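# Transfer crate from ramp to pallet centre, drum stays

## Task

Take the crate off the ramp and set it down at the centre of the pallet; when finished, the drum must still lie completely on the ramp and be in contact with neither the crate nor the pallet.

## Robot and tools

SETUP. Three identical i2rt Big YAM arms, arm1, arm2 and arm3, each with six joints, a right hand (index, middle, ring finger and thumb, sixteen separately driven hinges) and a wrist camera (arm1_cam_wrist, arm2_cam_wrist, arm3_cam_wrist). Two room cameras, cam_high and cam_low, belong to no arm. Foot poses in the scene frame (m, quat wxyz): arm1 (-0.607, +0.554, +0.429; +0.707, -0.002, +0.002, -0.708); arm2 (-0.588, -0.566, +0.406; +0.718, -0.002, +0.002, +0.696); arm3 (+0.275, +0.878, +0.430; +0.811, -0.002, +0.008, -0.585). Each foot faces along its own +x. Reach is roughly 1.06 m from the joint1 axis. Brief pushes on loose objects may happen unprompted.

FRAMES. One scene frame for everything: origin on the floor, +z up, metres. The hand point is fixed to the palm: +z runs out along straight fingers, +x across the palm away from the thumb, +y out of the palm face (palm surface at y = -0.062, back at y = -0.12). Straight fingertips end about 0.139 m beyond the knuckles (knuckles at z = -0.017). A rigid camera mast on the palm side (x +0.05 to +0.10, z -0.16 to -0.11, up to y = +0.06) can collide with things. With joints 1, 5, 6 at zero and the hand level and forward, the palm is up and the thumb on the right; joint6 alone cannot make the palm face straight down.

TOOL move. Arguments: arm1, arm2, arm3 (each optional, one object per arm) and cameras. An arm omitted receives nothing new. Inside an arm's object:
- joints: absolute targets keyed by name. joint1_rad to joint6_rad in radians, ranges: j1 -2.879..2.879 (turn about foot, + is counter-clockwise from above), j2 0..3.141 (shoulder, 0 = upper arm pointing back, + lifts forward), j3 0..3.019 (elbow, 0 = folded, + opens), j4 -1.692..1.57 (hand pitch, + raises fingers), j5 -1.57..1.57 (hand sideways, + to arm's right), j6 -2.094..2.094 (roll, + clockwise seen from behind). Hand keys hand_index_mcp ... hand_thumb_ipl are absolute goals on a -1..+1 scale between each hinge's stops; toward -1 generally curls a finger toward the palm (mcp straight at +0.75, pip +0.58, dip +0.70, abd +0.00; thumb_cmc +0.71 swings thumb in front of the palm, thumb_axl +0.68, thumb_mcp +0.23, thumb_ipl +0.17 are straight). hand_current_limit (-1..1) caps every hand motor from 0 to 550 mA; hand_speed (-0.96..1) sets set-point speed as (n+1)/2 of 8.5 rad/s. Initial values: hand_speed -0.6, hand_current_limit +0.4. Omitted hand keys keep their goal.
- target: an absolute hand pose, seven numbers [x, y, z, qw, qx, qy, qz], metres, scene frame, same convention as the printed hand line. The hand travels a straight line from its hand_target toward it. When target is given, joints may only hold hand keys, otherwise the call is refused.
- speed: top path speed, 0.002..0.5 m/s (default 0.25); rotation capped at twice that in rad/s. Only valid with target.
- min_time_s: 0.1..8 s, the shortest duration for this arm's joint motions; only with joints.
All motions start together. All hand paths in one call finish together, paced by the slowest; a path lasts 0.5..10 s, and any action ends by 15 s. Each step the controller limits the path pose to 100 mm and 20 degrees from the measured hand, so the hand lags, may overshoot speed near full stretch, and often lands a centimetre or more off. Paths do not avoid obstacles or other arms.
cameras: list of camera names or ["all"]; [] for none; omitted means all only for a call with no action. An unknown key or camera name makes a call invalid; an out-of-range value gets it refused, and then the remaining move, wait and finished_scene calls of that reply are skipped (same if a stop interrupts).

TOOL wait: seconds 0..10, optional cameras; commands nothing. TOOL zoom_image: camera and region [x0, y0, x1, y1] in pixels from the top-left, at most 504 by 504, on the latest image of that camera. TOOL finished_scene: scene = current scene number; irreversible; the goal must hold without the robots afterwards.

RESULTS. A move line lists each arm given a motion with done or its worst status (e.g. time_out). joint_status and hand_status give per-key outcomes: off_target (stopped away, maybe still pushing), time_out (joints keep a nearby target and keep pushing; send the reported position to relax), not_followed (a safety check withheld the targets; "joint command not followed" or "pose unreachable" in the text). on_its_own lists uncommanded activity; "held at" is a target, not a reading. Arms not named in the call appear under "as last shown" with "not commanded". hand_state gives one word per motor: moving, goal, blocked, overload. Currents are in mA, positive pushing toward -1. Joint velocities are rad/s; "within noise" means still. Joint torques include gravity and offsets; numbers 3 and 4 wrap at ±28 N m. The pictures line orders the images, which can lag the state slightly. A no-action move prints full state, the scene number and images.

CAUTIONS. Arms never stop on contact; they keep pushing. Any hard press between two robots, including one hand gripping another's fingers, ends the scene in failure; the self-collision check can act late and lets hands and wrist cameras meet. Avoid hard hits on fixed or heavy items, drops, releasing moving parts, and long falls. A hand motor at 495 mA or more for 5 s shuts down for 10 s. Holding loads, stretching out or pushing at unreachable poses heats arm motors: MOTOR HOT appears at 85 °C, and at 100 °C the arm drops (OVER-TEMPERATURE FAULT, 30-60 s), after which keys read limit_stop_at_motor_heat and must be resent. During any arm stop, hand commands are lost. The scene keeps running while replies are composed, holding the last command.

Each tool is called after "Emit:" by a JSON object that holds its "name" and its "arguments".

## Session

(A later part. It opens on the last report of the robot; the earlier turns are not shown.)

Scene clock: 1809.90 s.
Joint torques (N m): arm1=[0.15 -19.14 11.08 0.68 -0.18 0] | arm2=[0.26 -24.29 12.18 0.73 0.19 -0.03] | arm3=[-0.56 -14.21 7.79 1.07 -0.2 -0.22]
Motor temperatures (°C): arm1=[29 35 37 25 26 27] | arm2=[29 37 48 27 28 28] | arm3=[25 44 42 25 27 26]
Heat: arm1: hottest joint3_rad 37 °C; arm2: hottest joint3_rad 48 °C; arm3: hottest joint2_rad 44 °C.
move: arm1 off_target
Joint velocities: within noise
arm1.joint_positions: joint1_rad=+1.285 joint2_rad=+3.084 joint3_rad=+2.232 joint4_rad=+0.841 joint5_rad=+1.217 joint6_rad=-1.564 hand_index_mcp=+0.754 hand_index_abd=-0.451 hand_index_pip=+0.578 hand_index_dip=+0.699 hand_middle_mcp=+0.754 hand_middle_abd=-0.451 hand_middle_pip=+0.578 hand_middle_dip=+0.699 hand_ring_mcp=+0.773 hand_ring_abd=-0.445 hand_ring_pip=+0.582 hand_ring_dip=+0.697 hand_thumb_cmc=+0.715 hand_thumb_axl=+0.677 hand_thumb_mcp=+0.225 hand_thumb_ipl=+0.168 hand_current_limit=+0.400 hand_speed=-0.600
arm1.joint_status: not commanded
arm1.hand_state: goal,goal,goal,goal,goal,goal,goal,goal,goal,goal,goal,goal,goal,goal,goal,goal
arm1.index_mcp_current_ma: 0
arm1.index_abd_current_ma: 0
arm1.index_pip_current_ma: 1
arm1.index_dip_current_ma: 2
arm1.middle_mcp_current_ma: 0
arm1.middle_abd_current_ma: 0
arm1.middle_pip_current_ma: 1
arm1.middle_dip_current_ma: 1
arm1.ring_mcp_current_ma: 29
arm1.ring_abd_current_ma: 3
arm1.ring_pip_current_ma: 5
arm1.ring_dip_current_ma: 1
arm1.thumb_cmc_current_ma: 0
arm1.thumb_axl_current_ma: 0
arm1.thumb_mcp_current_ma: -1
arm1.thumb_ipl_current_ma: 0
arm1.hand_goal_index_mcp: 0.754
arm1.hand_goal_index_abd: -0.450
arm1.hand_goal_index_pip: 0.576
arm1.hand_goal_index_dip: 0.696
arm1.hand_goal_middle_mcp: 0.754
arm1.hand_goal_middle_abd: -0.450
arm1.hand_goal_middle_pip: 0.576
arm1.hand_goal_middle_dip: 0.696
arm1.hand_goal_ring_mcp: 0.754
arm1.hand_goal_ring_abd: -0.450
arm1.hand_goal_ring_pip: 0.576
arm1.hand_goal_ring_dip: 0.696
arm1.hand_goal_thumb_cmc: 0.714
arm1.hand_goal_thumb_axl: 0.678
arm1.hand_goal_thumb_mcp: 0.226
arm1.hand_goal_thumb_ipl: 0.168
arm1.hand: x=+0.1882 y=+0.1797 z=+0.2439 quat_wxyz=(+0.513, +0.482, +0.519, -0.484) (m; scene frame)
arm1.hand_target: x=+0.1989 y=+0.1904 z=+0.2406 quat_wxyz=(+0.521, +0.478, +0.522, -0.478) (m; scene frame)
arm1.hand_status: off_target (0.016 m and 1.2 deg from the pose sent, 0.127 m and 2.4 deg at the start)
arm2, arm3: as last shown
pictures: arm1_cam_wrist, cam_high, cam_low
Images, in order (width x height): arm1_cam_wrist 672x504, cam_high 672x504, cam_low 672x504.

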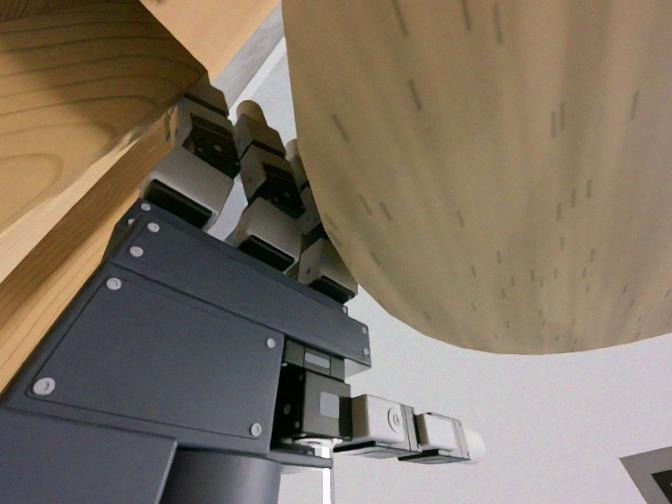

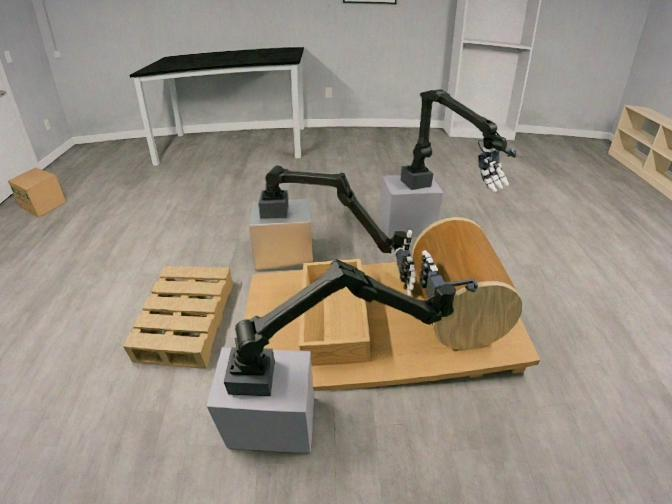

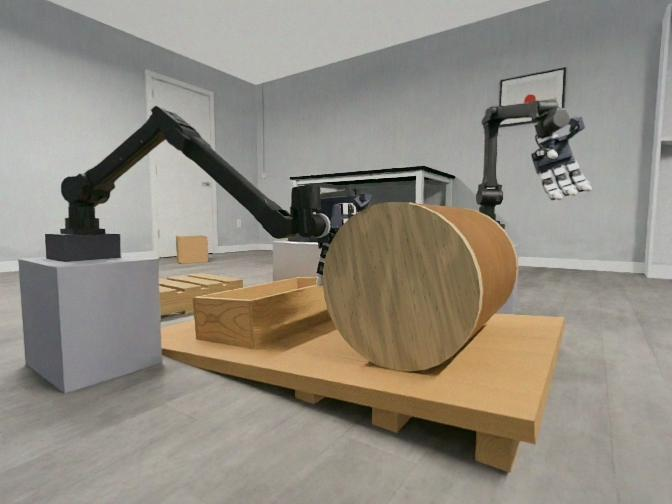

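Emit:
{"name": "move", "arguments": {"arm1": {"target": [0.10, 0.22, 0.26, 0.521, 0.478, 0.521, -0.478], "speed": 0.15}}}

Emit:
{"name": "move", "arguments": {"arm1": {"target": [-0.05, 0.30, 0.42, 0.521, 0.478, 0.521, -0.478], "speed": 0.3}, "cameras": ["arm1_cam_wrist", "cam_high", "cam_low"]}}

Emit:
{"name": "zoom_image", "arguments": {"camera": "cam_high", "region": [340, 200, 480, 320]}}

Scene clock: 1819.23 s.
Joint torques (N m): arm1=[-0.15 -22.07 4.11 1.96 0.01 -0.09] | arm2=[0.15 -24.76 12.21 0.79 0.2 -0.02] | arm3=[-0.56 -13.92 7.83 1.11 -0.21 -0.22]
Motor temperatures (°C): arm1=[29 37 38 25 26 27] | arm2=[29 37 48 27 28 28] | arm3=[25 43 42 25 27 26]
Heat: arm1: hottest joint3_rad 38 °C; arm2: hottest joint3_rad 48 °C; arm3: hottest joint2_rad 43 °C.
move: arm1 off_target
Joint velocities: within noise
arm1.joint_positions: joint1_rad=+1.293 joint2_rad=+2.919 joint3_rad=+1.731 joint4_rad=+1.141 joint5_rad=+1.218 joint6_rad=-1.559 hand_index_mcp=+0.754 hand_index_abd=-0.452 hand_index_pip=+0.578 hand_index_dip=+0.699 hand_middle_mcp=+0.754 hand_middle_abd=-0.452 hand_middle_pip=+0.578 hand_middle_dip=+0.699 hand_ring_mcp=+0.755 hand_ring_abd=-0.451 hand_ring_pip=+0.577 hand_ring_dip=+0.697 hand_thumb_cmc=+0.715 hand_thumb_axl=+0.677 hand_thumb_mcp=+0.225 hand_thumb_ipl=+0.168 hand_current_limit=+0.400 hand_speed=-0.600
arm1.joint_status: not commanded
arm1.hand_state: goal,goal,goal,goal,goal,goal,goal,goal,goal,goal,goal,goal,goal,goal,goal,goal
arm1.index_mcp_current_ma: 0
arm1.index_abd_current_ma: -1
arm1.index_pip_current_ma: 1
arm1.index_dip_current_ma: 2
arm1.middle_mcp_current_ma: 0
arm1.middle_abd_current_ma: -1
arm1.middle_pip_current_ma: 1
arm1.middle_dip_current_ma: 1
arm1.ring_mcp_current_ma: 0
arm1.ring_abd_current_ma: -1
arm1.ring_pip_current_ma: 0
arm1.ring_dip_current_ma: 1
arm1.thumb_cmc_current_ma: 0
arm1.thumb_axl_current_ma: 0
arm1.thumb_mcp_current_ma: -1
arm1.thumb_ipl_current_ma: 0
arm1.hand_goal_index_mcp: 0.754
arm1.hand_goal_index_abd: -0.450
arm1.hand_goal_index_pip: 0.576
arm1.hand_goal_index_dip: 0.696
arm1.hand_goal_middle_mcp: 0.754
arm1.hand_goal_middle_abd: -0.450
arm1.hand_goal_middle_pip: 0.576
arm1.hand_goal_middle_dip: 0.696
arm1.hand_goal_ring_mcp: 0.754
arm1.hand_goal_ring_abd: -0.450
arm1.hand_goal_ring_pip: 0.576
arm1.hand_goal_ring_dip: 0.696
arm1.hand_goal_thumb_cmc: 0.714
arm1.hand_goal_thumb_axl: 0.678
arm1.hand_goal_thumb_mcp: 0.226
arm1.hand_goal_thumb_ipl: 0.168
arm1.hand: x=+0.0891 y=+0.2151 z=+0.2335 quat_wxyz=(+0.505, +0.476, +0.531, -0.486) (m; scene frame)
arm1.hand_target: x=+0.1001 y=+0.2198 z=+0.2596 quat_wxyz=(+0.521, +0.478, +0.521, -0.478) (m; scene frame)
arm1.hand_status: off_target (0.029 m and 2.4 deg from the pose sent, 0.098 m and 1.2 deg at the start)
arm2.joint_positions: joint1_rad=-1.256 joint2_rad=+2.582 joint3_rad=+1.923 joint4_rad=+0.729 joint5_rad=-1.385 joint6_rad=+1.580 hand_index_mcp=+0.755 hand_index_abd=+0.002 hand_index_pip=+0.575 hand_index_dip=+0.697 hand_middle_mcp=+0.755 hand_middle_abd=+0.002 hand_middle_pip=+0.575 hand_middle_dip=+0.698 hand_ring_mcp=+0.755 hand_ring_abd=+0.002 hand_ring_pip=+0.575 hand_ring_dip=+0.698 hand_thumb_cmc=+1.000 hand_thumb_axl=+0.675 hand_thumb_mcp=+0.199 hand_thumb_ipl=+0.171 hand_current_limit=+0.400 hand_speed=-0.600
arm2.joint_status: not commanded
arm2.hand_state: goal,goal,goal,goal,goal,goal,goal,goal,goal,goal,goal,goal,goal,goal,goal,goal
arm2.index_mcp_current_ma: 0
arm2.index_abd_current_ma: 0
arm2.index_pip_current_ma: 0
arm2.index_dip_current_ma: 0
arm2.middle_mcp_current_ma: 0
arm2.middle_abd_current_ma: 0
arm2.middle_pip_current_ma: 0
arm2.middle_dip_current_ma: 0
arm2.ring_mcp_current_ma: 0
arm2.ring_abd_current_ma: 0
arm2.ring_pip_current_ma: 0
arm2.ring_dip_current_ma: 0
arm2.thumb_cmc_current_ma: 0
arm2.thumb_axl_current_ma: 0
arm2.thumb_mcp_current_ma: 0
arm2.thumb_ipl_current_ma: 0
arm2.hand_goal_index_mcp: 0.754
arm2.hand_goal_index_abd: 0.000
arm2.hand_goal_index_pip: 0.576
arm2.hand_goal_index_dip: 0.696
arm2.hand_goal_middle_mcp: 0.754
arm2.hand_goal_middle_abd: 0.000
arm2.hand_goal_middle_pip: 0.576
arm2.hand_goal_middle_dip: 0.696
arm2.hand_goal_ring_mcp: 0.754
arm2.hand_goal_ring_abd: 0.000
arm2.hand_goal_ring_pip: 0.576
arm2.hand_goal_ring_dip: 0.696
arm2.hand_goal_thumb_cmc: 1.000
arm2.hand_goal_thumb_axl: 0.678
arm2.hand_goal_thumb_mcp: 0.200
arm2.hand_goal_thumb_ipl: 0.170
arm2.hand: x=+0.2060 y=-0.1736 z=+0.4329 quat_wxyz=(-0.512, +0.458, +0.535, +0.492) (m; scene frame)
arm2.hand_target: x=+0.2116 y=-0.1812 z=+0.4007 quat_wxyz=(-0.521, +0.478, +0.521, +0.478) (m; scene frame)
arm2.hand_status: not commanded
arm3: as last shown
pictures: none

Scene clock: 1820.90 s.
Joint torques (N m): arm1=[0.73 -17.03 1.81 1.88 0.17 -0.01] | arm2=[0.09 -24.76 12.14 0.79 0.2 -0.01] | arm3=[-0.03 -13.86 7.98 1.11 -0.2 -0.22]
Motor temperatures (°C): arm1=[29 37 38 25 26 27] | arm2=[29 37 48 27 28 28] | arm3=[25 43 42 25 27 26]
Heat: arm1: hottest joint3_rad 38 °C; arm2: hottest joint3_rad 48 °C; arm3: hottest joint2_rad 43 °C.
move: arm1 off_target
Joint velocities: within noise
arm1.joint_positions: joint1_rad=+1.372 joint2_rad=+2.387 joint3_rad=+0.938 joint4_rad=+1.412 joint5_rad=+1.292 joint6_rad=-1.559 hand_index_mcp=+0.754 hand_index_abd=-0.452 hand_index_pip=+0.578 hand_index_dip=+0.699 hand_middle_mcp=+0.754 hand_middle_abd=-0.452 hand_middle_pip=+0.578 hand_middle_dip=+0.699 hand_ring_mcp=+0.755 hand_ring_abd=-0.451 hand_ring_pip=+0.577 hand_ring_dip=+0.697 hand_thumb_cmc=+0.715 hand_thumb_axl=+0.677 hand_thumb_mcp=+0.225 hand_thumb_ipl=+0.168 hand_current_limit=+0.400 hand_speed=-0.600
arm1.joint_status: not commanded
arm1.hand_state: goal,goal,goal,goal,goal,goal,goal,goal,goal,goal,goal,goal,goal,goal,goal,goal
arm1.index_mcp_current_ma: 0
arm1.index_abd_current_ma: -1
arm1.index_pip_current_ma: 1
arm1.index_dip_current_ma: 2
arm1.middle_mcp_current_ma: 0
arm1.middle_abd_current_ma: -1
arm1.middle_pip_current_ma: 1
arm1.middle_dip_current_ma: 1
arm1.ring_mcp_current_ma: 0
arm1.ring_abd_current_ma: -1
arm1.ring_pip_current_ma: 0
arm1.ring_dip_current_ma: 1
arm1.thumb_cmc_current_ma: 0
arm1.thumb_axl_current_ma: 0
arm1.thumb_mcp_current_ma: -1
arm1.thumb_ipl_current_ma: 0
arm1.hand_goal_index_mcp: 0.754
arm1.hand_goal_index_abd: -0.450
arm1.hand_goal_index_pip: 0.576
arm1.hand_goal_index_dip: 0.696
arm1.hand_goal_middle_mcp: 0.754
arm1.hand_goal_middle_abd: -0.450
arm1.hand_goal_middle_pip: 0.576
arm1.hand_goal_middle_dip: 0.696
arm1.hand_goal_ring_mcp: 0.754
arm1.hand_goal_ring_abd: -0.450
arm1.hand_goal_ring_pip: 0.576
arm1.hand_goal_ring_dip: 0.696
arm1.hand_goal_thumb_cmc: 0.714
arm1.hand_goal_thumb_axl: 0.678
arm1.hand_goal_thumb_mcp: 0.226
arm1.hand_goal_thumb_ipl: 0.168
arm1.hand: x=-0.0529 y=+0.2949 z=+0.4043 quat_wxyz=(+0.510, +0.475, +0.529, -0.485) (m; scene frame)
arm1.hand_target: x=-0.0501 y=+0.2998 z=+0.4197 quat_wxyz=(+0.521, +0.478, +0.521, -0.478) (m; scene frame)
arm1.hand_status: off_target (0.017 m and 1.8 deg from the pose sent, 0.248 m and 2.4 deg at the start)
arm2, arm3: as last shown
pictures: arm1_cam_wrist, cam_high, cam_low
Images, in order (width x height): arm1_cam_wrist 672x504, cam_high 672x504, cam_low 672x504.

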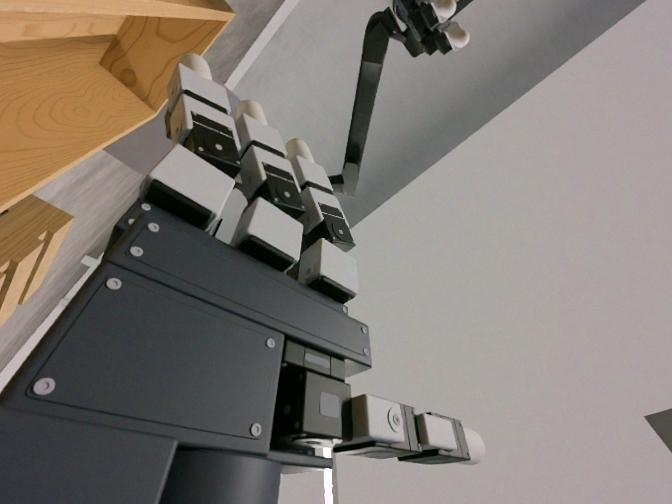

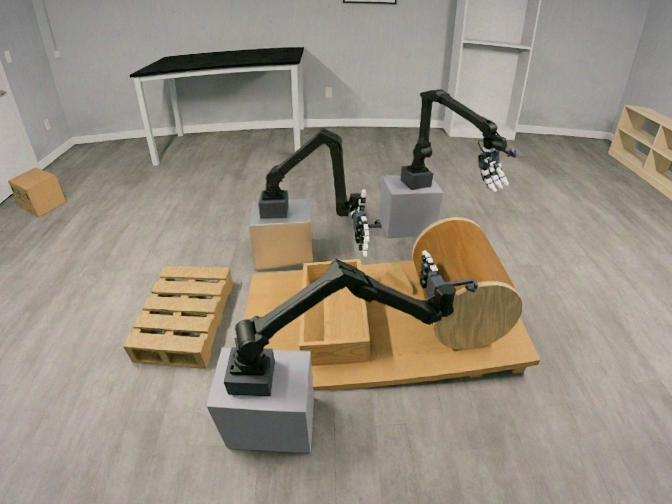

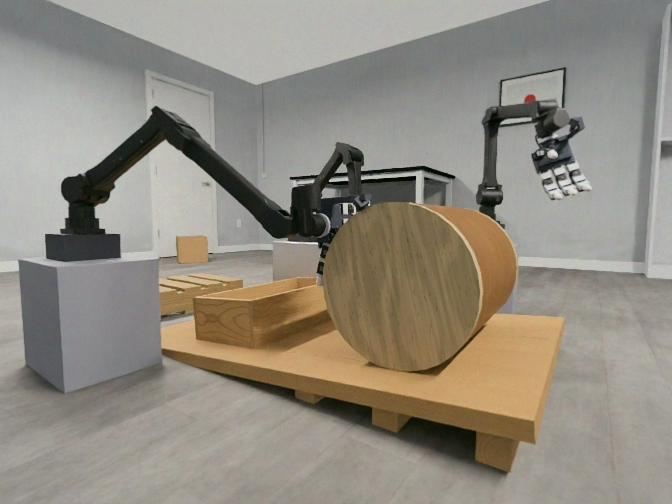

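Scaled by 3.600.

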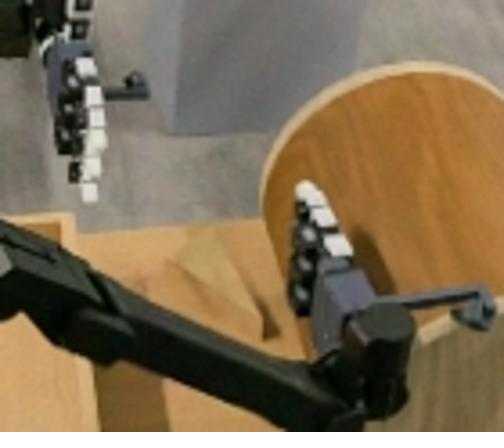

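Emit:
{"name": "move", "arguments": {"arm2": {"target": [0.05, -0.185, 0.38, 0.521, -0.478, -0.521, -0.478], "speed": 0.05}, "cameras": ["cam_high", "cam_low"]}}

Emit:
{"name": "zoom_image", "arguments": {"camera": "cam_high", "region": [320, 200, 560, 380]}}

Scene clock: 1836.93 s.
Joint torques (N m): arm1=[-0.09 -16.62 1.96 1.88 0.16 -0.04] | arm2=[1.9 -22.53 6.2 1.33 0.15 0.16] | arm3=[-0.26 -14.04 7.88 1.16 -0.22 -0.22]
Motor temperatures (°C): arm1=[29 37 36 25 26 27] | arm2=[29 37 47 27 28 28] | arm3=[25 42 42 25 27 26]
Heat: arm1: hottest joint2_rad 37 °C; arm2: hottest joint3_rad 47 °C; arm3: hottest joint2_rad 42 °C.
move: arm2 off_target
Joint velocities: within noise
arm1, arm3: as last shown
arm2.joint_positions: joint1_rad=-1.211 joint2_rad=+2.391 joint3_rad=+1.324 joint4_rad=+1.099 joint5_rad=-1.320 joint6_rad=+1.537 hand_index_mcp=+0.755 hand_index_abd=+0.002 hand_index_pip=+0.575 hand_index_dip=+0.697 hand_middle_mcp=+0.755 hand_middle_abd=+0.002 hand_middle_pip=+0.575 hand_middle_dip=+0.698 hand_ring_mcp=+0.755 hand_ring_abd=+0.002 hand_ring_pip=+0.575 hand_ring_dip=+0.698 hand_thumb_cmc=+0.999 hand_thumb_axl=+0.676 hand_thumb_mcp=+0.199 hand_thumb_ipl=+0.171 hand_current_limit=+0.400 hand_speed=-0.600
arm2.joint_status: not commanded
arm2.hand_state: goal,goal,goal,goal,goal,goal,goal,goal,goal,goal,goal,goal,goal,goal,goal,goal
arm2.index_mcp_current_ma: 0
arm2.index_abd_current_ma: 0
arm2.index_pip_current_ma: 0
arm2.index_dip_current_ma: 0
arm2.middle_mcp_current_ma: 0
arm2.middle_abd_current_ma: 0
arm2.middle_pip_current_ma: 0
arm2.middle_dip_current_ma: 0
arm2.ring_mcp_current_ma: 0
arm2.ring_abd_current_ma: 0
arm2.ring_pip_current_ma: 0
arm2.ring_dip_current_ma: 0
arm2.thumb_cmc_current_ma: 0
arm2.thumb_axl_current_ma: 0
arm2.thumb_mcp_current_ma: 0
arm2.thumb_ipl_current_ma: 0
arm2.hand_goal_index_mcp: 0.754
arm2.hand_goal_index_abd: 0.000
arm2.hand_goal_index_pip: 0.576
arm2.hand_goal_index_dip: 0.696
arm2.hand_goal_middle_mcp: 0.754
arm2.hand_goal_middle_abd: 0.000
arm2.hand_goal_middle_pip: 0.576
arm2.hand_goal_middle_dip: 0.696
arm2.hand_goal_ring_mcp: 0.754
arm2.hand_goal_ring_abd: 0.000
arm2.hand_goal_ring_pip: 0.576
arm2.hand_goal_ring_dip: 0.696
arm2.hand_goal_thumb_cmc: 1.000
arm2.hand_goal_thumb_axl: 0.678
arm2.hand_goal_thumb_mcp: 0.200
arm2.hand_goal_thumb_ipl: 0.170
arm2.hand: x=+0.0564 y=-0.1915 z=+0.3947 quat_wxyz=(-0.504, +0.463, +0.533, +0.497) (m; scene frame)
arm2.hand_target: x=+0.0496 y=-0.1852 z=+0.3801 quat_wxyz=(-0.520, +0.479, +0.522, +0.478) (m; scene frame)
arm2.hand_status: off_target (0.017 m and 3.7 deg from the pose sent, 0.165 m and 3.4 deg at the start)
pictures: cam_high, cam_low
Images, in order (width x height): cam_high 672x504, cam_low 672x504.

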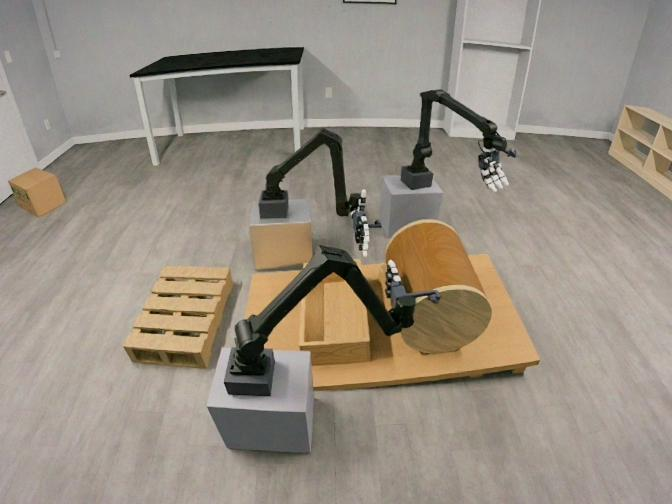

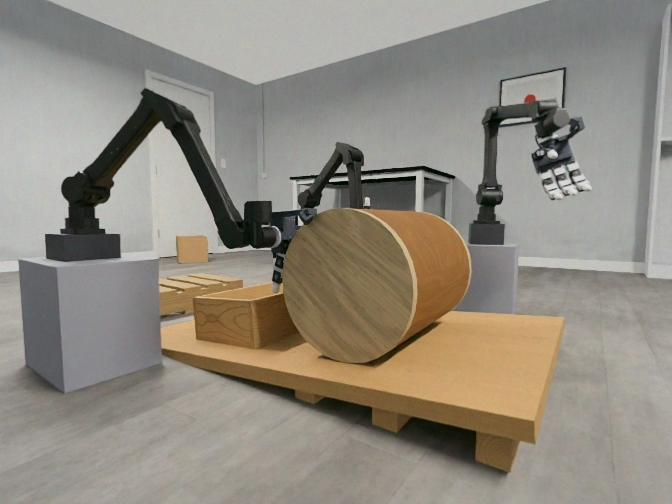

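Scaled by 2.100.

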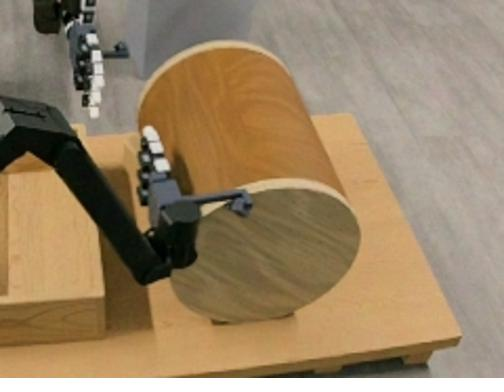

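Emit:
{"name": "move", "arguments": {"arm2": {"target": [0.02, -0.19, 0.38, 0.521, -0.478, -0.521, -0.478], "speed": 0.04}, "cameras": ["cam_high", "cam_low", "arm1_cam_wrist"]}}

Emit:
{"name": "zoom_image", "arguments": {"camera": "cam_high", "region": [320, 200, 560, 380]}}

Scene clock: 1877.33 s.
Joint torques (N m): arm1=[0.67 -16.97 1.94 2.09 0.22 -0.04] | arm2=[2.32 -23.65 5.05 2.4 0.13 -0.06] | arm3=[-0.32 -14.1 7.91 1.11 -0.21 -0.24]
Motor temperatures (°C): arm1=[29 38 35 25 26 27] | arm2=[29 36 42 27 28 28] | arm3=[25 41 42 25 26 26]
Heat: arm1: hottest joint2_rad 38 °C; arm2: hottest joint3_rad 42 °C; arm3: hottest joint3_rad 42 °C.
move: arm2 off_target
Joint velocities: within noise
arm1, arm3: as last shown
arm2.joint_positions: joint1_rad=-1.205 joint2_rad=+2.383 joint3_rad=+1.230 joint4_rad=+1.147 joint5_rad=-1.311 joint6_rad=+1.569 hand_index_mcp=+0.755 hand_index_abd=+0.002 hand_index_pip=+0.575 hand_index_dip=+0.697 hand_middle_mcp=+0.755 hand_middle_abd=+0.002 hand_middle_pip=+0.575 hand_middle_dip=+0.698 hand_ring_mcp=+0.755 hand_ring_abd=+0.002 hand_ring_pip=+0.575 hand_ring_dip=+0.698 hand_thumb_cmc=+0.999 hand_thumb_axl=+0.676 hand_thumb_mcp=+0.199 hand_thumb_ipl=+0.171 hand_current_limit=+0.400 hand_speed=-0.600
arm2.joint_status: not commanded
arm2.hand_state: goal,goal,goal,goal,goal,goal,goal,goal,goal,goal,goal,goal,goal,goal,goal,goal
arm2.index_mcp_current_ma: 0
arm2.index_abd_current_ma: 0
arm2.index_pip_current_ma: 0
arm2.index_dip_current_ma: 0
arm2.middle_mcp_current_ma: 0
arm2.middle_abd_current_ma: 0
arm2.middle_pip_current_ma: 0
arm2.middle_dip_current_ma: 0
arm2.ring_mcp_current_ma: 0
arm2.ring_abd_current_ma: 0
arm2.ring_pip_current_ma: 0
arm2.ring_dip_current_ma: 0
arm2.thumb_cmc_current_ma: 0
arm2.thumb_axl_current_ma: 0
arm2.thumb_mcp_current_ma: 0
arm2.thumb_ipl_current_ma: 0
arm2.hand_goal_index_mcp: 0.754
arm2.hand_goal_index_abd: 0.000
arm2.hand_goal_index_pip: 0.576
arm2.hand_goal_index_dip: 0.696
arm2.hand_goal_middle_mcp: 0.754
arm2.hand_goal_middle_abd: 0.000
arm2.hand_goal_middle_pip: 0.576
arm2.hand_goal_middle_dip: 0.696
arm2.hand_goal_ring_mcp: 0.754
arm2.hand_goal_ring_abd: 0.000
arm2.hand_goal_ring_pip: 0.576
arm2.hand_goal_ring_dip: 0.696
arm2.hand_goal_thumb_cmc: 1.000
arm2.hand_goal_thumb_axl: 0.678
arm2.hand_goal_thumb_mcp: 0.200
arm2.hand_goal_thumb_ipl: 0.170
arm2.hand: x=+0.0250 y=-0.1988 z=+0.3722 quat_wxyz=(-0.518, +0.484, +0.519, +0.478) (m; scene frame)
arm2.hand_target: x=+0.0201 y=-0.1899 z=+0.3801 quat_wxyz=(-0.521, +0.478, +0.521, +0.478) (m; scene frame)
arm2.hand_status: off_target (0.013 m and 0.8 deg from the pose sent, 0.039 m and 3.7 deg at the start)
pictures: arm1_cam_wrist, cam_high, cam_low
Images, in order (width x height): arm1_cam_wrist 672x504, cam_high 672x504, cam_low 672x504.

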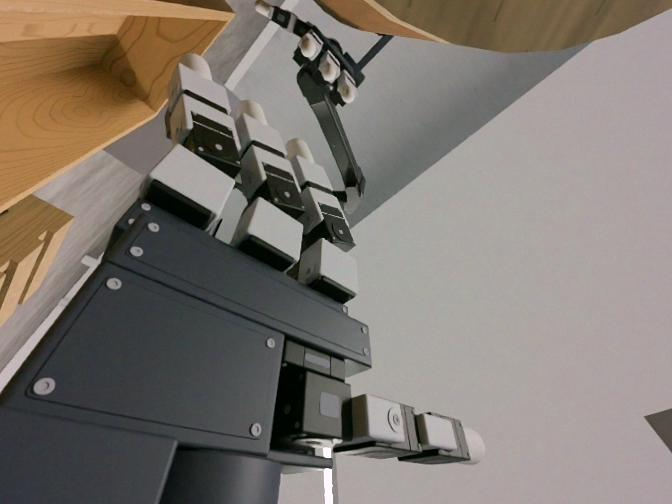

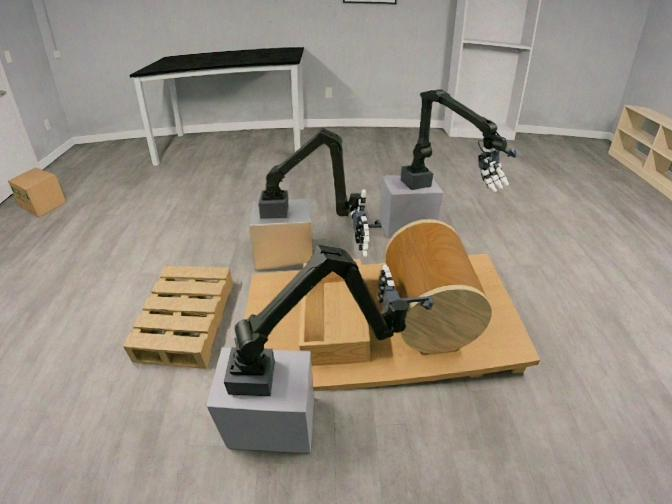

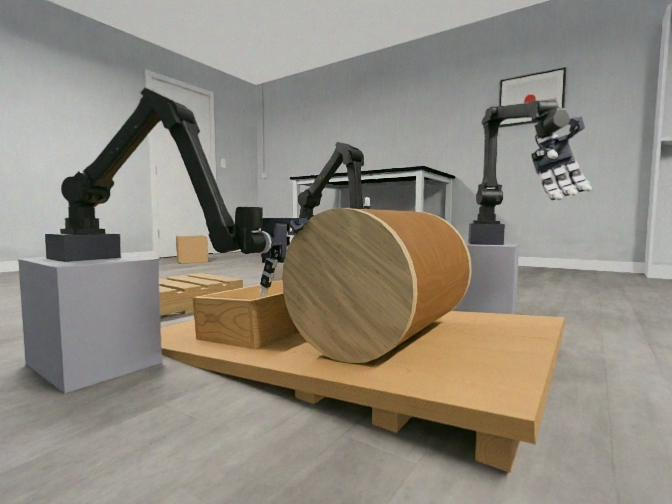

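Scaled by 2.100.

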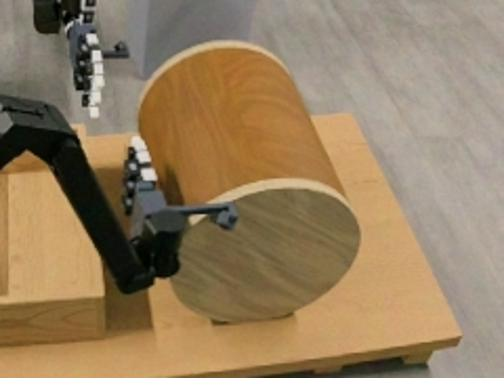

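Emit:
{"name": "move", "arguments": {"arm2": {"target": [-0.15, -0.30, 0.60, 0.521, -0.478, -0.521, -0.478], "speed": 0.25}, "arm1": {"joints": {"joint1_rad": 0.6, "hand_index_abd": 0, "hand_middle_abd": 0, "hand_ring_abd": 0}, "min_time_s": 2}}}

Emit:
{"name": "move", "arguments": {"arm2": {"joints": {"joint1_rad": -0.2}, "min_time_s": 3}, "arm1": {"joints": {"joint1_rad": -0.2}, "min_time_s": 3}, "cameras": ["arm1_cam_wrist", "arm2_cam_wrist", "cam_high", "cam_low"]}}

Emit:
{"name": "zoom_image", "arguments": {"camera": "cam_high", "region": [280, 230, 540, 390]}}

Scene clock: 1894.70 s.
Joint torques (N m): arm1=[0.21 -16.79 1.81 1.69 0.11 0] | arm2=[-0.15 -13.27 7.25 1.1 0 -0.33] | arm3=[-0.56 -13.74 7.92 1.17 -0.23 -0.23]
Motor temperatures (°C): arm1=[29 38 34 25 25 27] | arm2=[29 36 41 27 28 28] | arm3=[25 40 42 25 26 26]
Heat: arm1: hottest joint2_rad 38 °C; arm2: hottest joint3_rad 41 °C; arm3: hottest joint3_rad 42 °C.
move: arm1 done; arm2 done
Joint velocities: within noise
arm1.joint_positions: joint1_rad=+0.597 joint2_rad=+2.387 joint3_rad=+0.938 joint4_rad=+1.412 joint5_rad=+1.294 joint6_rad=-1.559 hand_index_mcp=+0.754 hand_index_abd=-0.011 hand_index_pip=+0.578 hand_index_dip=+0.699 hand_middle_mcp=+0.754 hand_middle_abd=-0.012 hand_middle_pip=+0.578 hand_middle_dip=+0.699 hand_ring_mcp=+0.755 hand_ring_abd=-0.013 hand_ring_pip=+0.577 hand_ring_dip=+0.697 hand_thumb_cmc=+0.715 hand_thumb_axl=+0.677 hand_thumb_mcp=+0.225 hand_thumb_ipl=+0.168 hand_current_limit=+0.400 hand_speed=-0.600
arm1.joint_status: all done
arm1.hand_state: goal,goal,goal,goal,goal,goal,goal,goal,goal,goal,goal,goal,goal,goal,goal,goal
arm1.index_mcp_current_ma: 0
arm1.index_abd_current_ma: -10
arm1.index_pip_current_ma: 1
arm1.index_dip_current_ma: 2
arm1.middle_mcp_current_ma: 0
arm1.middle_abd_current_ma: -11
arm1.middle_pip_current_ma: 1
arm1.middle_dip_current_ma: 1
arm1.ring_mcp_current_ma: 0
arm1.ring_abd_current_ma: -12
arm1.ring_pip_current_ma: 0
arm1.ring_dip_current_ma: 1
arm1.thumb_cmc_current_ma: 0
arm1.thumb_axl_current_ma: 0
arm1.thumb_mcp_current_ma: -1
arm1.thumb_ipl_current_ma: 0
arm1.hand_goal_index_mcp: 0.754
arm1.hand_goal_index_abd: 0.000
arm1.hand_goal_index_pip: 0.576
arm1.hand_goal_index_dip: 0.696
arm1.hand_goal_middle_mcp: 0.754
arm1.hand_goal_middle_abd: 0.000
arm1.hand_goal_middle_pip: 0.576
arm1.hand_goal_middle_dip: 0.696
arm1.hand_goal_ring_mcp: 0.754
arm1.hand_goal_ring_abd: 0.000
arm1.hand_goal_ring_pip: 0.576
arm1.hand_goal_ring_dip: 0.696
arm1.hand_goal_thumb_cmc: 0.714
arm1.hand_goal_thumb_axl: 0.678
arm1.hand_goal_thumb_mcp: 0.226
arm1.hand_goal_thumb_ipl: 0.168
arm1.hand: x=-0.3932 y=-0.0190 z=+0.4058 quat_wxyz=(+0.289, +0.639, +0.308, -0.643) (m; scene frame)
arm1.hand_target: x=-0.3910 y=-0.0188 z=+0.4213 quat_wxyz=(+0.300, +0.640, +0.299, -0.641) (m; scene frame)
arm1.hand_status: not commanded
arm2.joint_positions: joint1_rad=-1.298 joint2_rad=+1.521 joint3_rad=+0.609 joint4_rad=+0.959 joint5_rad=-1.428 joint6_rad=+1.634 hand_index_mcp=+0.755 hand_index_abd=+0.002 hand_index_pip=+0.575 hand_index_dip=+0.697 hand_middle_mcp=+0.755 hand_middle_abd=+0.002 hand_middle_pip=+0.575 hand_middle_dip=+0.698 hand_ring_mcp=+0.755 hand_ring_abd=+0.002 hand_ring_pip=+0.575 hand_ring_dip=+0.698 hand_thumb_cmc=+0.998 hand_thumb_axl=+0.676 hand_thumb_mcp=+0.199 hand_thumb_ipl=+0.171 hand_current_limit=+0.400 hand_speed=-0.600
arm2.joint_status: not commanded
arm2.hand_state: goal,goal,goal,goal,goal,goal,goal,goal,goal,goal,goal,goal,goal,goal,goal,goal
arm2.index_mcp_current_ma: 0
arm2.index_abd_current_ma: 0
arm2.index_pip_current_ma: 0
arm2.index_dip_current_ma: 0
arm2.middle_mcp_current_ma: 0
arm2.middle_abd_current_ma: 0
arm2.middle_pip_current_ma: 0
arm2.middle_dip_current_ma: 0
arm2.ring_mcp_current_ma: 0
arm2.ring_abd_current_ma: 0
arm2.ring_pip_current_ma: 0
arm2.ring_dip_current_ma: 0
arm2.thumb_cmc_current_ma: 0
arm2.thumb_axl_current_ma: 0
arm2.thumb_mcp_current_ma: 0
arm2.thumb_ipl_current_ma: 0
arm2.hand_goal_index_mcp: 0.754
arm2.hand_goal_index_abd: 0.000
arm2.hand_goal_index_pip: 0.576
arm2.hand_goal_index_dip: 0.696
arm2.hand_goal_middle_mcp: 0.754
arm2.hand_goal_middle_abd: 0.000
arm2.hand_goal_middle_pip: 0.576
arm2.hand_goal_middle_dip: 0.696
arm2.hand_goal_ring_mcp: 0.754
arm2.hand_goal_ring_abd: 0.000
arm2.hand_goal_ring_pip: 0.576
arm2.hand_goal_ring_dip: 0.696
arm2.hand_goal_thumb_cmc: 1.000
arm2.hand_goal_thumb_axl: 0.678
arm2.hand_goal_thumb_mcp: 0.200
arm2.hand_goal_thumb_ipl: 0.170
arm2.hand: x=-0.1524 y=-0.2933 z=+0.5953 quat_wxyz=(-0.528, +0.479, +0.520, +0.471) (m; scene frame)
arm2.hand_target: x=-0.1499 y=-0.2999 z=+0.6000 quat_wxyz=(-0.521, +0.478, +0.521, +0.478) (m; scene frame)
arm2.hand_status: done (0.009 m and 1.2 deg from the pose sent, 0.305 m and 0.9 deg at the start)
arm3.joint_positions: joint1_rad=+0.296 joint2_rad=+1.520 joint3_rad=+1.311 joint4_rad=-1.212 joint5_rad=-0.303 joint6_rad=+0.310 hand_index_mcp=+0.481 hand_index_abd=-0.001 hand_index_pip=+0.279 hand_index_dip=+0.398 hand_middle_mcp=+0.481 hand_middle_abd=+0.000 hand_middle_pip=+0.279 hand_middle_dip=+0.402 hand_ring_mcp=+0.481 hand_ring_abd=+0.004 hand_ring_pip=+0.279 hand_ring_dip=+0.398 hand_thumb_cmc=-0.568 hand_thumb_axl=+0.680 hand_thumb_mcp=+0.096 hand_thumb_ipl=+0.001 hand_current_limit=+0.400 hand_speed=-0.600
arm3.joint_status: not commanded
arm3.hand_state: goal,goal,goal,goal,goal,goal,goal,goal,goal,goal,goal,goal,goal,goal,goal,goal
arm3.index_mcp_current_ma: 0
arm3.index_abd_current_ma: 0
arm3.index_pip_current_ma: 0
arm3.index_dip_current_ma: -1
arm3.middle_mcp_current_ma: 0
arm3.middle_abd_current_ma: 0
arm3.middle_pip_current_ma: 0
arm3.middle_dip_current_ma: 1
arm3.ring_mcp_current_ma: 0
arm3.ring_abd_current_ma: 2
arm3.ring_pip_current_ma: 0
arm3.ring_dip_current_ma: -1
arm3.thumb_cmc_current_ma: 1
arm3.thumb_axl_current_ma: 1
arm3.thumb_mcp_current_ma: -3
arm3.thumb_ipl_current_ma: 0
arm3.hand_goal_index_mcp: 0.480
arm3.hand_goal_index_abd: 0.000
arm3.hand_goal_index_pip: 0.280
arm3.hand_goal_index_dip: 0.400
arm3.hand_goal_middle_mcp: 0.480
arm3.hand_goal_middle_abd: 0.000
arm3.hand_goal_middle_pip: 0.280
arm3.hand_goal_middle_dip: 0.400
arm3.hand_goal_ring_mcp: 0.480
arm3.hand_goal_ring_abd: 0.000
arm3.hand_goal_ring_pip: 0.280
arm3.hand_goal_ring_dip: 0.400
arm3.hand_goal_thumb_cmc: -0.570
arm3.hand_goal_thumb_axl: 0.678
arm3.hand_goal_thumb_mcp: 0.100
arm3.hand_goal_thumb_ipl: 0.000
arm3.hand: x=+0.6047 y=+0.4275 z=+0.6150 quat_wxyz=(-0.005, +0.974, +0.161, +0.160) (m; scene frame)
arm3.hand_target: x=+0.6057 y=+0.4300 z=+0.6222 quat_wxyz=(+0.005, +0.972, +0.170, +0.164) (m; scene frame)
arm3.hand_status: not commanded
pictures: none

Scene clock: 1898.17 s.
Joint torques (N m): arm1=[0.15 -16.79 2.28 1.87 0.09 -0.05] | arm2=[2.26 -13.16 7.31 1.02 0 -0.35] | arm3=[-0.62 -14.15 7.84 1.18 -0.24 -0.21]
Motor temperatures (°C): arm1=[29 38 34 25 25 27] | arm2=[29 36 41 27 28 28] | arm3=[25 40 42 25 26 26]
Heat: arm1: hottest joint2_rad 38 °C; arm2: hottest joint3_rad 41 °C; arm3: hottest joint3_rad 42 °C.
move: arm1 done; arm2 done
Joint velocities: within noise
arm1.joint_positions: joint1_rad=-0.199 joint2_rad=+2.387 joint3_rad=+0.938 joint4_rad=+1.412 joint5_rad=+1.294 joint6_rad=-1.559 hand_index_mcp=+0.754 hand_index_abd=-0.011 hand_index_pip=+0.578 hand_index_dip=+0.699 hand_middle_mcp=+0.754 hand_middle_abd=-0.012 hand_middle_pip=+0.578 hand_middle_dip=+0.699 hand_ring_mcp=+0.755 hand_ring_abd=-0.013 hand_ring_pip=+0.577 hand_ring_dip=+0.697 hand_thumb_cmc=+0.715 hand_thumb_axl=+0.677 hand_thumb_mcp=+0.225 hand_thumb_ipl=+0.168 hand_current_limit=+0.400 hand_speed=-0.600
arm1.joint_status: all done
arm1.hand_state: goal,goal,goal,goal,goal,goal,goal,goal,goal,goal,goal,goal,goal,goal,goal,goal
arm1.index_mcp_current_ma: 0
arm1.index_abd_current_ma: -10
arm1.index_pip_current_ma: 1
arm1.index_dip_current_ma: 2
arm1.middle_mcp_current_ma: 0
arm1.middle_abd_current_ma: -11
arm1.middle_pip_current_ma: 1
arm1.middle_dip_current_ma: 1
arm1.ring_mcp_current_ma: 0
arm1.ring_abd_current_ma: -12
arm1.ring_pip_current_ma: 0
arm1.ring_dip_current_ma: 1
arm1.thumb_cmc_current_ma: 0
arm1.thumb_axl_current_ma: 0
arm1.thumb_mcp_current_ma: -1
arm1.thumb_ipl_current_ma: 0
arm1.hand_goal_index_mcp: 0.754
arm1.hand_goal_index_abd: 0.000
arm1.hand_goal_index_pip: 0.576
arm1.hand_goal_index_dip: 0.696
arm1.hand_goal_middle_mcp: 0.754
arm1.hand_goal_middle_abd: 0.000
arm1.hand_goal_middle_pip: 0.576
arm1.hand_goal_middle_dip: 0.696
arm1.hand_goal_ring_mcp: 0.754
arm1.hand_goal_ring_abd: 0.000
arm1.hand_goal_ring_pip: 0.576
arm1.hand_goal_ring_dip: 0.696
arm1.hand_goal_thumb_cmc: 0.714
arm1.hand_goal_thumb_axl: 0.678
arm1.hand_goal_thumb_mcp: 0.226
arm1.hand_goal_thumb_ipl: 0.168
arm1.hand: x=-0.8668 y=+0.0003 z=+0.4079 quat_wxyz=(+0.018, +0.708, +0.036, -0.705) (m; scene frame)
arm1.hand_target: x=-0.8675 y=+0.0000 z=+0.4234 quat_wxyz=(+0.028, +0.705, +0.025, -0.708) (m; scene frame)
arm1.hand_status: not commanded
arm2.joint_positions: joint1_rad=-0.211 joint2_rad=+1.520 joint3_rad=+0.609 joint4_rad=+0.958 joint5_rad=-1.429 joint6_rad=+1.632 hand_index_mcp=+0.755 hand_index_abd=+0.002 hand_index_pip=+0.575 hand_index_dip=+0.697 hand_middle_mcp=+0.755 hand_middle_abd=+0.002 hand_middle_pip=+0.575 hand_middle_dip=+0.698 hand_ring_mcp=+0.755 hand_ring_abd=+0.002 hand_ring_pip=+0.575 hand_ring_dip=+0.698 hand_thumb_cmc=+0.998 hand_thumb_axl=+0.676 hand_thumb_mcp=+0.199 hand_thumb_ipl=+0.171 hand_current_limit=+0.400 hand_speed=-0.600
arm2.joint_status: all done
arm2.hand_state: goal,goal,goal,goal,goal,goal,goal,goal,goal,goal,goal,goal,goal,goal,goal,goal
arm2.index_mcp_current_ma: 0
arm2.index_abd_current_ma: 0
arm2.index_pip_current_ma: 0
arm2.index_dip_current_ma: 0
arm2.middle_mcp_current_ma: 0
arm2.middle_abd_current_ma: 0
arm2.middle_pip_current_ma: 0
arm2.middle_dip_current_ma: 0
arm2.ring_mcp_current_ma: 0
arm2.ring_abd_current_ma: 0
arm2.ring_pip_current_ma: 0
arm2.ring_dip_current_ma: 0
arm2.thumb_cmc_current_ma: 0
arm2.thumb_axl_current_ma: 0
arm2.thumb_mcp_current_ma: 0
arm2.thumb_ipl_current_ma: 0
arm2.hand_goal_index_mcp: 0.754
arm2.hand_goal_index_abd: 0.000
arm2.hand_goal_index_pip: 0.576
arm2.hand_goal_index_dip: 0.696
arm2.hand_goal_middle_mcp: 0.754
arm2.hand_goal_middle_abd: 0.000
arm2.hand_goal_middle_pip: 0.576
arm2.hand_goal_middle_dip: 0.696
arm2.hand_goal_ring_mcp: 0.754
arm2.hand_goal_ring_abd: 0.000
arm2.hand_goal_ring_pip: 0.576
arm2.hand_goal_ring_dip: 0.696
arm2.hand_goal_thumb_cmc: 1.000
arm2.hand_goal_thumb_axl: 0.678
arm2.hand_goal_thumb_mcp: 0.200
arm2.hand_goal_thumb_ipl: 0.170
arm2.hand: x=-0.6254 y=-0.0534 z=+0.5946 quat_wxyz=(-0.697, +0.142, +0.691, +0.128) (m; scene frame)
arm2.hand_target: x=-0.6316 y=-0.0552 z=+0.5992 quat_wxyz=(-0.697, +0.132, +0.693, +0.130) (m; scene frame)
arm2.hand_status: not commanded
arm3: as last shown
pictures: arm1_cam_wrist, arm2_cam_wrist, cam_high, cam_low
Images, in order (width x height): arm1_cam_wrist 672x504, arm2_cam_wrist 672x504, cam_high 672x504, cam_low 672x504.

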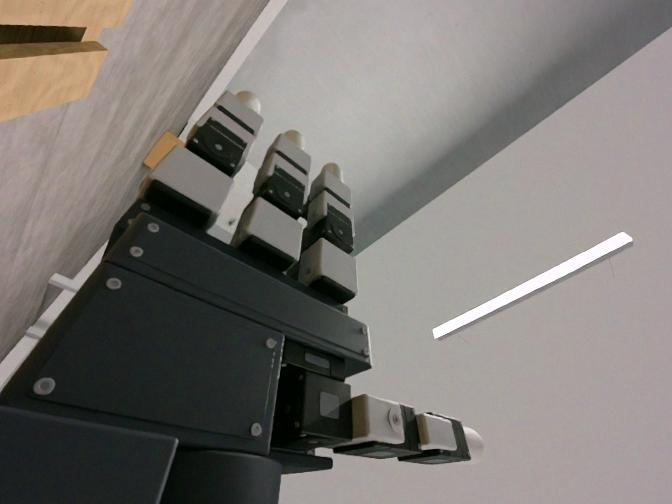

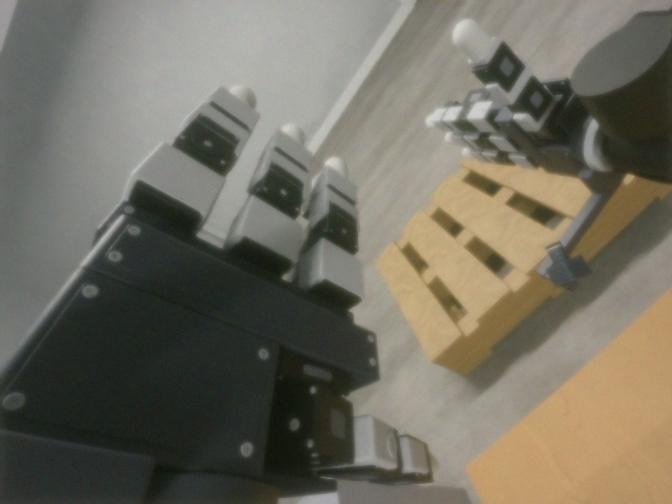

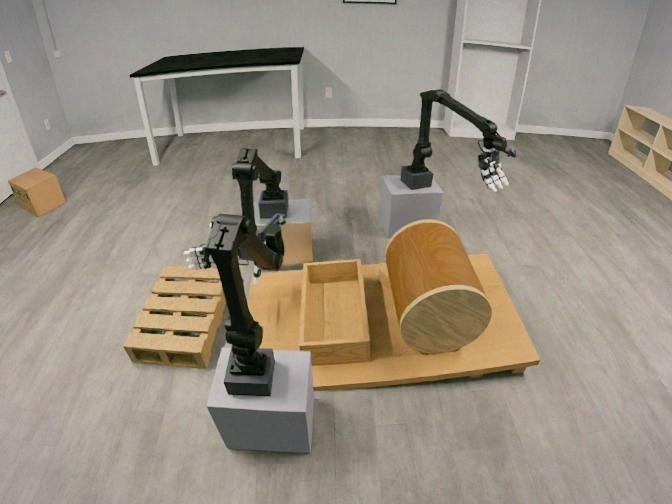

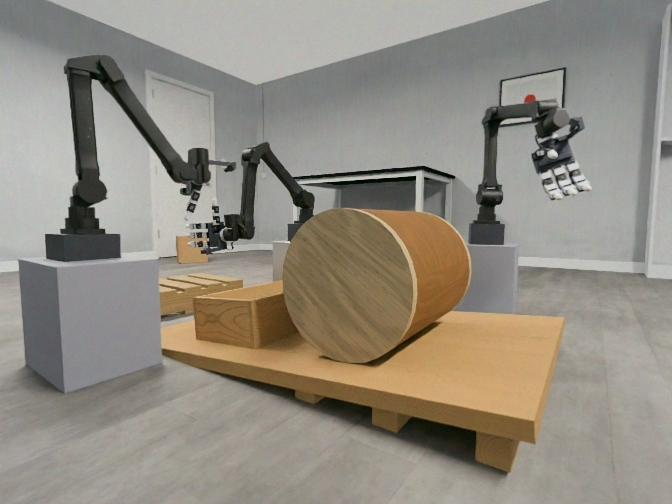

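Scaled by 1.938.

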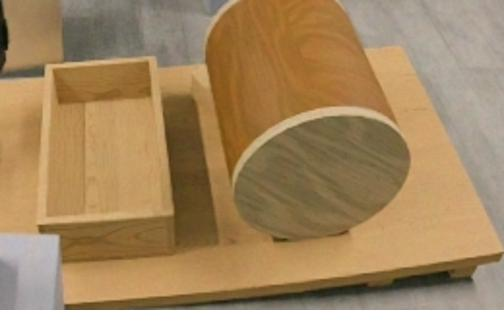

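Emit:
{"name": "move", "arguments": {"arm1": {"joints": {"joint1_rad": 0.3, "joint2_rad": 1.4, "joint3_rad": 1.2, "joint4_rad": -1.0, "joint5_rad": 0, "joint6_rad": 0, "hand_index_mcp": -0.045, "hand_middle_mcp": -0.045, "hand_ring_mcp": -0.045, "hand_thumb_cmc": -0.571, "hand_thumb_mcp": 0.118, "hand_thumb_ipl": 0.062}, "min_time_s": 3}, "arm2": {"joints": {"joint1_rad": -0.3, "joint2_rad": 1.4, "joint3_rad": 1.2, "joint4_rad": -1.0, "joint5_rad": 0, "joint6_rad": 0, "hand_index_mcp": -0.045, "hand_middle_mcp": -0.045, "hand_ring_mcp": -0.045, "hand_thumb_cmc": -0.571, "hand_thumb_mcp": 0.118, "hand_thumb_ipl": 0.062}, "min_time_s": 3}}}

Emit:
{"name": "move", "arguments": {"arm1": {"joints": {"joint1_rad": 0.7, "joint2_rad": 1.8, "joint3_rad": 0.8, "joint4_rad": -1.6, "joint5_rad": -0.65, "joint6_rad": 0.28}, "min_time_s": 3}, "arm2": {"joints": {"joint1_rad": -0.58, "joint2_rad": 1.8, "joint3_rad": 0.8, "joint4_rad": -1.6, "joint5_rad": 0.62, "joint6_rad": -0.28}, "min_time_s": 3}, "cameras": ["arm1_cam_wrist", "arm2_cam_wrist", "cam_high", "cam_low"]}}

Scene clock: 2013.90 s.
Joint torques (N m): arm1=[-0.32 -15.33 3.48 2.15 0.14 0.28] | arm2=[-0.15 -15.03 15.65 0.76 0.15 -0.31] | arm3=[-0.5 -14.33 7.84 1.07 -0.21 -0.23]
Motor temperatures (°C): arm1=[29 38 33 25 25 27] | arm2=[29 33 43 27 27 28] | arm3=[25 39 42 25 25 26]
Heat: arm1: hottest joint2_rad 38 °C; arm2: hottest joint3_rad 43 °C; arm3: hottest joint3_rad 42 °C.
move: arm1 time_out; arm2 done
Joint velocities: within noise
arm1.joint_positions: joint1_rad=-0.169 joint2_rad=+2.306 joint3_rad=+0.938 joint4_rad=+1.226 joint5_rad=+1.169 joint6_rad=-1.463 hand_index_mcp=-0.042 hand_index_abd=-0.010 hand_index_pip=+0.578 hand_index_dip=+0.699 hand_middle_mcp=-0.042 hand_middle_abd=-0.010 hand_middle_pip=+0.578 hand_middle_dip=+0.699 hand_ring_mcp=-0.042 hand_ring_abd=-0.011 hand_ring_pip=+0.577 hand_ring_dip=+0.697 hand_thumb_cmc=-0.576 hand_thumb_axl=+0.677 hand_thumb_mcp=+0.119 hand_thumb_ipl=+0.064 hand_current_limit=+0.400 hand_speed=-0.600
arm1.joint_status: joint1_rad time_out (moved +0.030 of +0.499); joint2_rad time_out (moved -0.081 of -0.987); joint3_rad time_out (moved +0.000 of +0.262); joint4_rad time_out (moved -0.186 of -2.412); joint5_rad time_out (moved -0.125 of -1.294); joint6_rad time_out (moved +0.096 of +1.559); the others done
arm1.hand_state: goal,goal,goal,goal,goal,goal,goal,goal,goal,goal,goal,goal,goal,goal,goal,goal
arm1.index_mcp_current_ma: 1
arm1.index_abd_current_ma: -8
arm1.index_pip_current_ma: 1
arm1.index_dip_current_ma: 2
arm1.middle_mcp_current_ma: 1
arm1.middle_abd_current_ma: -9
arm1.middle_pip_current_ma: 1
arm1.middle_dip_current_ma: 1
arm1.ring_mcp_current_ma: 1
arm1.ring_abd_current_ma: -10
arm1.ring_pip_current_ma: 0
arm1.ring_dip_current_ma: 1
arm1.thumb_cmc_current_ma: -5
arm1.thumb_axl_current_ma: 0
arm1.thumb_mcp_current_ma: 0
arm1.thumb_ipl_current_ma: 1
arm1.hand_goal_index_mcp: -0.044
arm1.hand_goal_index_abd: 0.000
arm1.hand_goal_index_pip: 0.576
arm1.hand_goal_index_dip: 0.696
arm1.hand_goal_middle_mcp: -0.044
arm1.hand_goal_middle_abd: 0.000
arm1.hand_goal_middle_pip: 0.576
arm1.hand_goal_middle_dip: 0.696
arm1.hand_goal_ring_mcp: -0.044
arm1.hand_goal_ring_abd: 0.000
arm1.hand_goal_ring_pip: 0.576
arm1.hand_goal_ring_dip: 0.696
arm1.hand_goal_thumb_cmc: -0.570
arm1.hand_goal_thumb_axl: 0.678
arm1.hand_goal_thumb_mcp: 0.118
arm1.hand_goal_thumb_ipl: 0.062
arm1.on_its_own: joint1_rad is held at -0.169, not at your +0.300, since a time_out; joint2_rad is held at +2.306, not at your +1.400, since a time_out; joint3_rad is held at +0.938, not at your +1.200, since a time_out; joint4_rad is held at +1.249, not at your -1.000, since a time_out; joint5_rad is held at +1.169, not at your +0.000, since a time_out; joint6_rad is held at -1.463, not at your +0.000, since a time_out
arm1.hand: x=-0.8388 y=-0.0381 z=+0.4223 quat_wxyz=(+0.070, +0.719, +0.091, -0.685) (m; scene frame)
arm1.hand_target: x=-0.8388 y=-0.0380 z=+0.4272 quat_wxyz=(+0.078, +0.717, +0.084, -0.687) (m; scene frame)
arm1.hand_status: not commanded
arm2.joint_positions: joint1_rad=-0.287 joint2_rad=+1.410 joint3_rad=+1.147 joint4_rad=-0.989 joint5_rad=-0.003 joint6_rad=+0.016 hand_index_mcp=-0.037 hand_index_abd=+0.002 hand_index_pip=+0.576 hand_index_dip=+0.697 hand_middle_mcp=-0.037 hand_middle_abd=+0.002 hand_middle_pip=+0.576 hand_middle_dip=+0.698 hand_ring_mcp=-0.037 hand_ring_abd=+0.003 hand_ring_pip=+0.576 hand_ring_dip=+0.698 hand_thumb_cmc=-0.567 hand_thumb_axl=+0.677 hand_thumb_mcp=+0.116 hand_thumb_ipl=+0.063 hand_current_limit=+0.400 hand_speed=-0.600
arm2.joint_status: all done
arm2.hand_state: goal,goal,goal,goal,goal,goal,goal,goal,goal,goal,goal,goal,goal,goal,goal,goal
arm2.index_mcp_current_ma: 2
arm2.index_abd_current_ma: 0
arm2.index_pip_current_ma: 0
arm2.index_dip_current_ma: 0
arm2.middle_mcp_current_ma: 2
arm2.middle_abd_current_ma: 0
arm2.middle_pip_current_ma: 0
arm2.middle_dip_current_ma: 0
arm2.ring_mcp_current_ma: 1
arm2.ring_abd_current_ma: 0
arm2.ring_pip_current_ma: 0
arm2.ring_dip_current_ma: 0
arm2.thumb_cmc_current_ma: 0
arm2.thumb_axl_current_ma: 0
arm2.thumb_mcp_current_ma: 0
arm2.thumb_ipl_current_ma: 0
arm2.hand_goal_index_mcp: -0.044
arm2.hand_goal_index_abd: 0.000
arm2.hand_goal_index_pip: 0.576
arm2.hand_goal_index_dip: 0.696
arm2.hand_goal_middle_mcp: -0.044
arm2.hand_goal_middle_abd: 0.000
arm2.hand_goal_middle_pip: 0.576
arm2.hand_goal_middle_dip: 0.696
arm2.hand_goal_ring_mcp: -0.044
arm2.hand_goal_ring_abd: 0.000
arm2.hand_goal_ring_pip: 0.576
arm2.hand_goal_ring_dip: 0.696
arm2.hand_goal_thumb_cmc: -0.570
arm2.hand_goal_thumb_axl: 0.678
arm2.hand_goal_thumb_mcp: 0.118
arm2.hand_goal_thumb_ipl: 0.062
arm2.hand: x=-0.3911 y=-0.0449 z=+0.6104 quat_wxyz=(+0.022, +0.164, +0.974, +0.154) (m; scene frame)
arm2.hand_target: x=-0.3808 y=-0.0352 z=+0.6424 quat_wxyz=(+0.030, +0.162, +0.970, +0.179) (m; scene frame)
arm2.hand_status: not commanded
arm3: as last shown
pictures: none
led back after a hold (arm2 arm): the arm was led back toward your command in small steps, so it may still be short of it.
joint command not followed: on one or more control steps a check withheld the commanded joint targets of the arm1 arm, and it was not sent them on those steps.
cause: the commanded joint targets, or the way to them, would bring a part of the robot too close to another arm (a part of this arm and the arm2 arm's hand, 57 mm apart when this arm was first held).
joint command not followed: on one or more control steps a check withheld the commanded joint targets of the arm2 arm, and it was not sent them on those steps.
cause: the commanded joint targets, or the way to them, would bring a part of the robot too close to another arm (this arm's hand and a part of the arm1 arm, along the way the arms are being sent, or toward where that arm still pushes).

not run: a stop came earlier in this reply.


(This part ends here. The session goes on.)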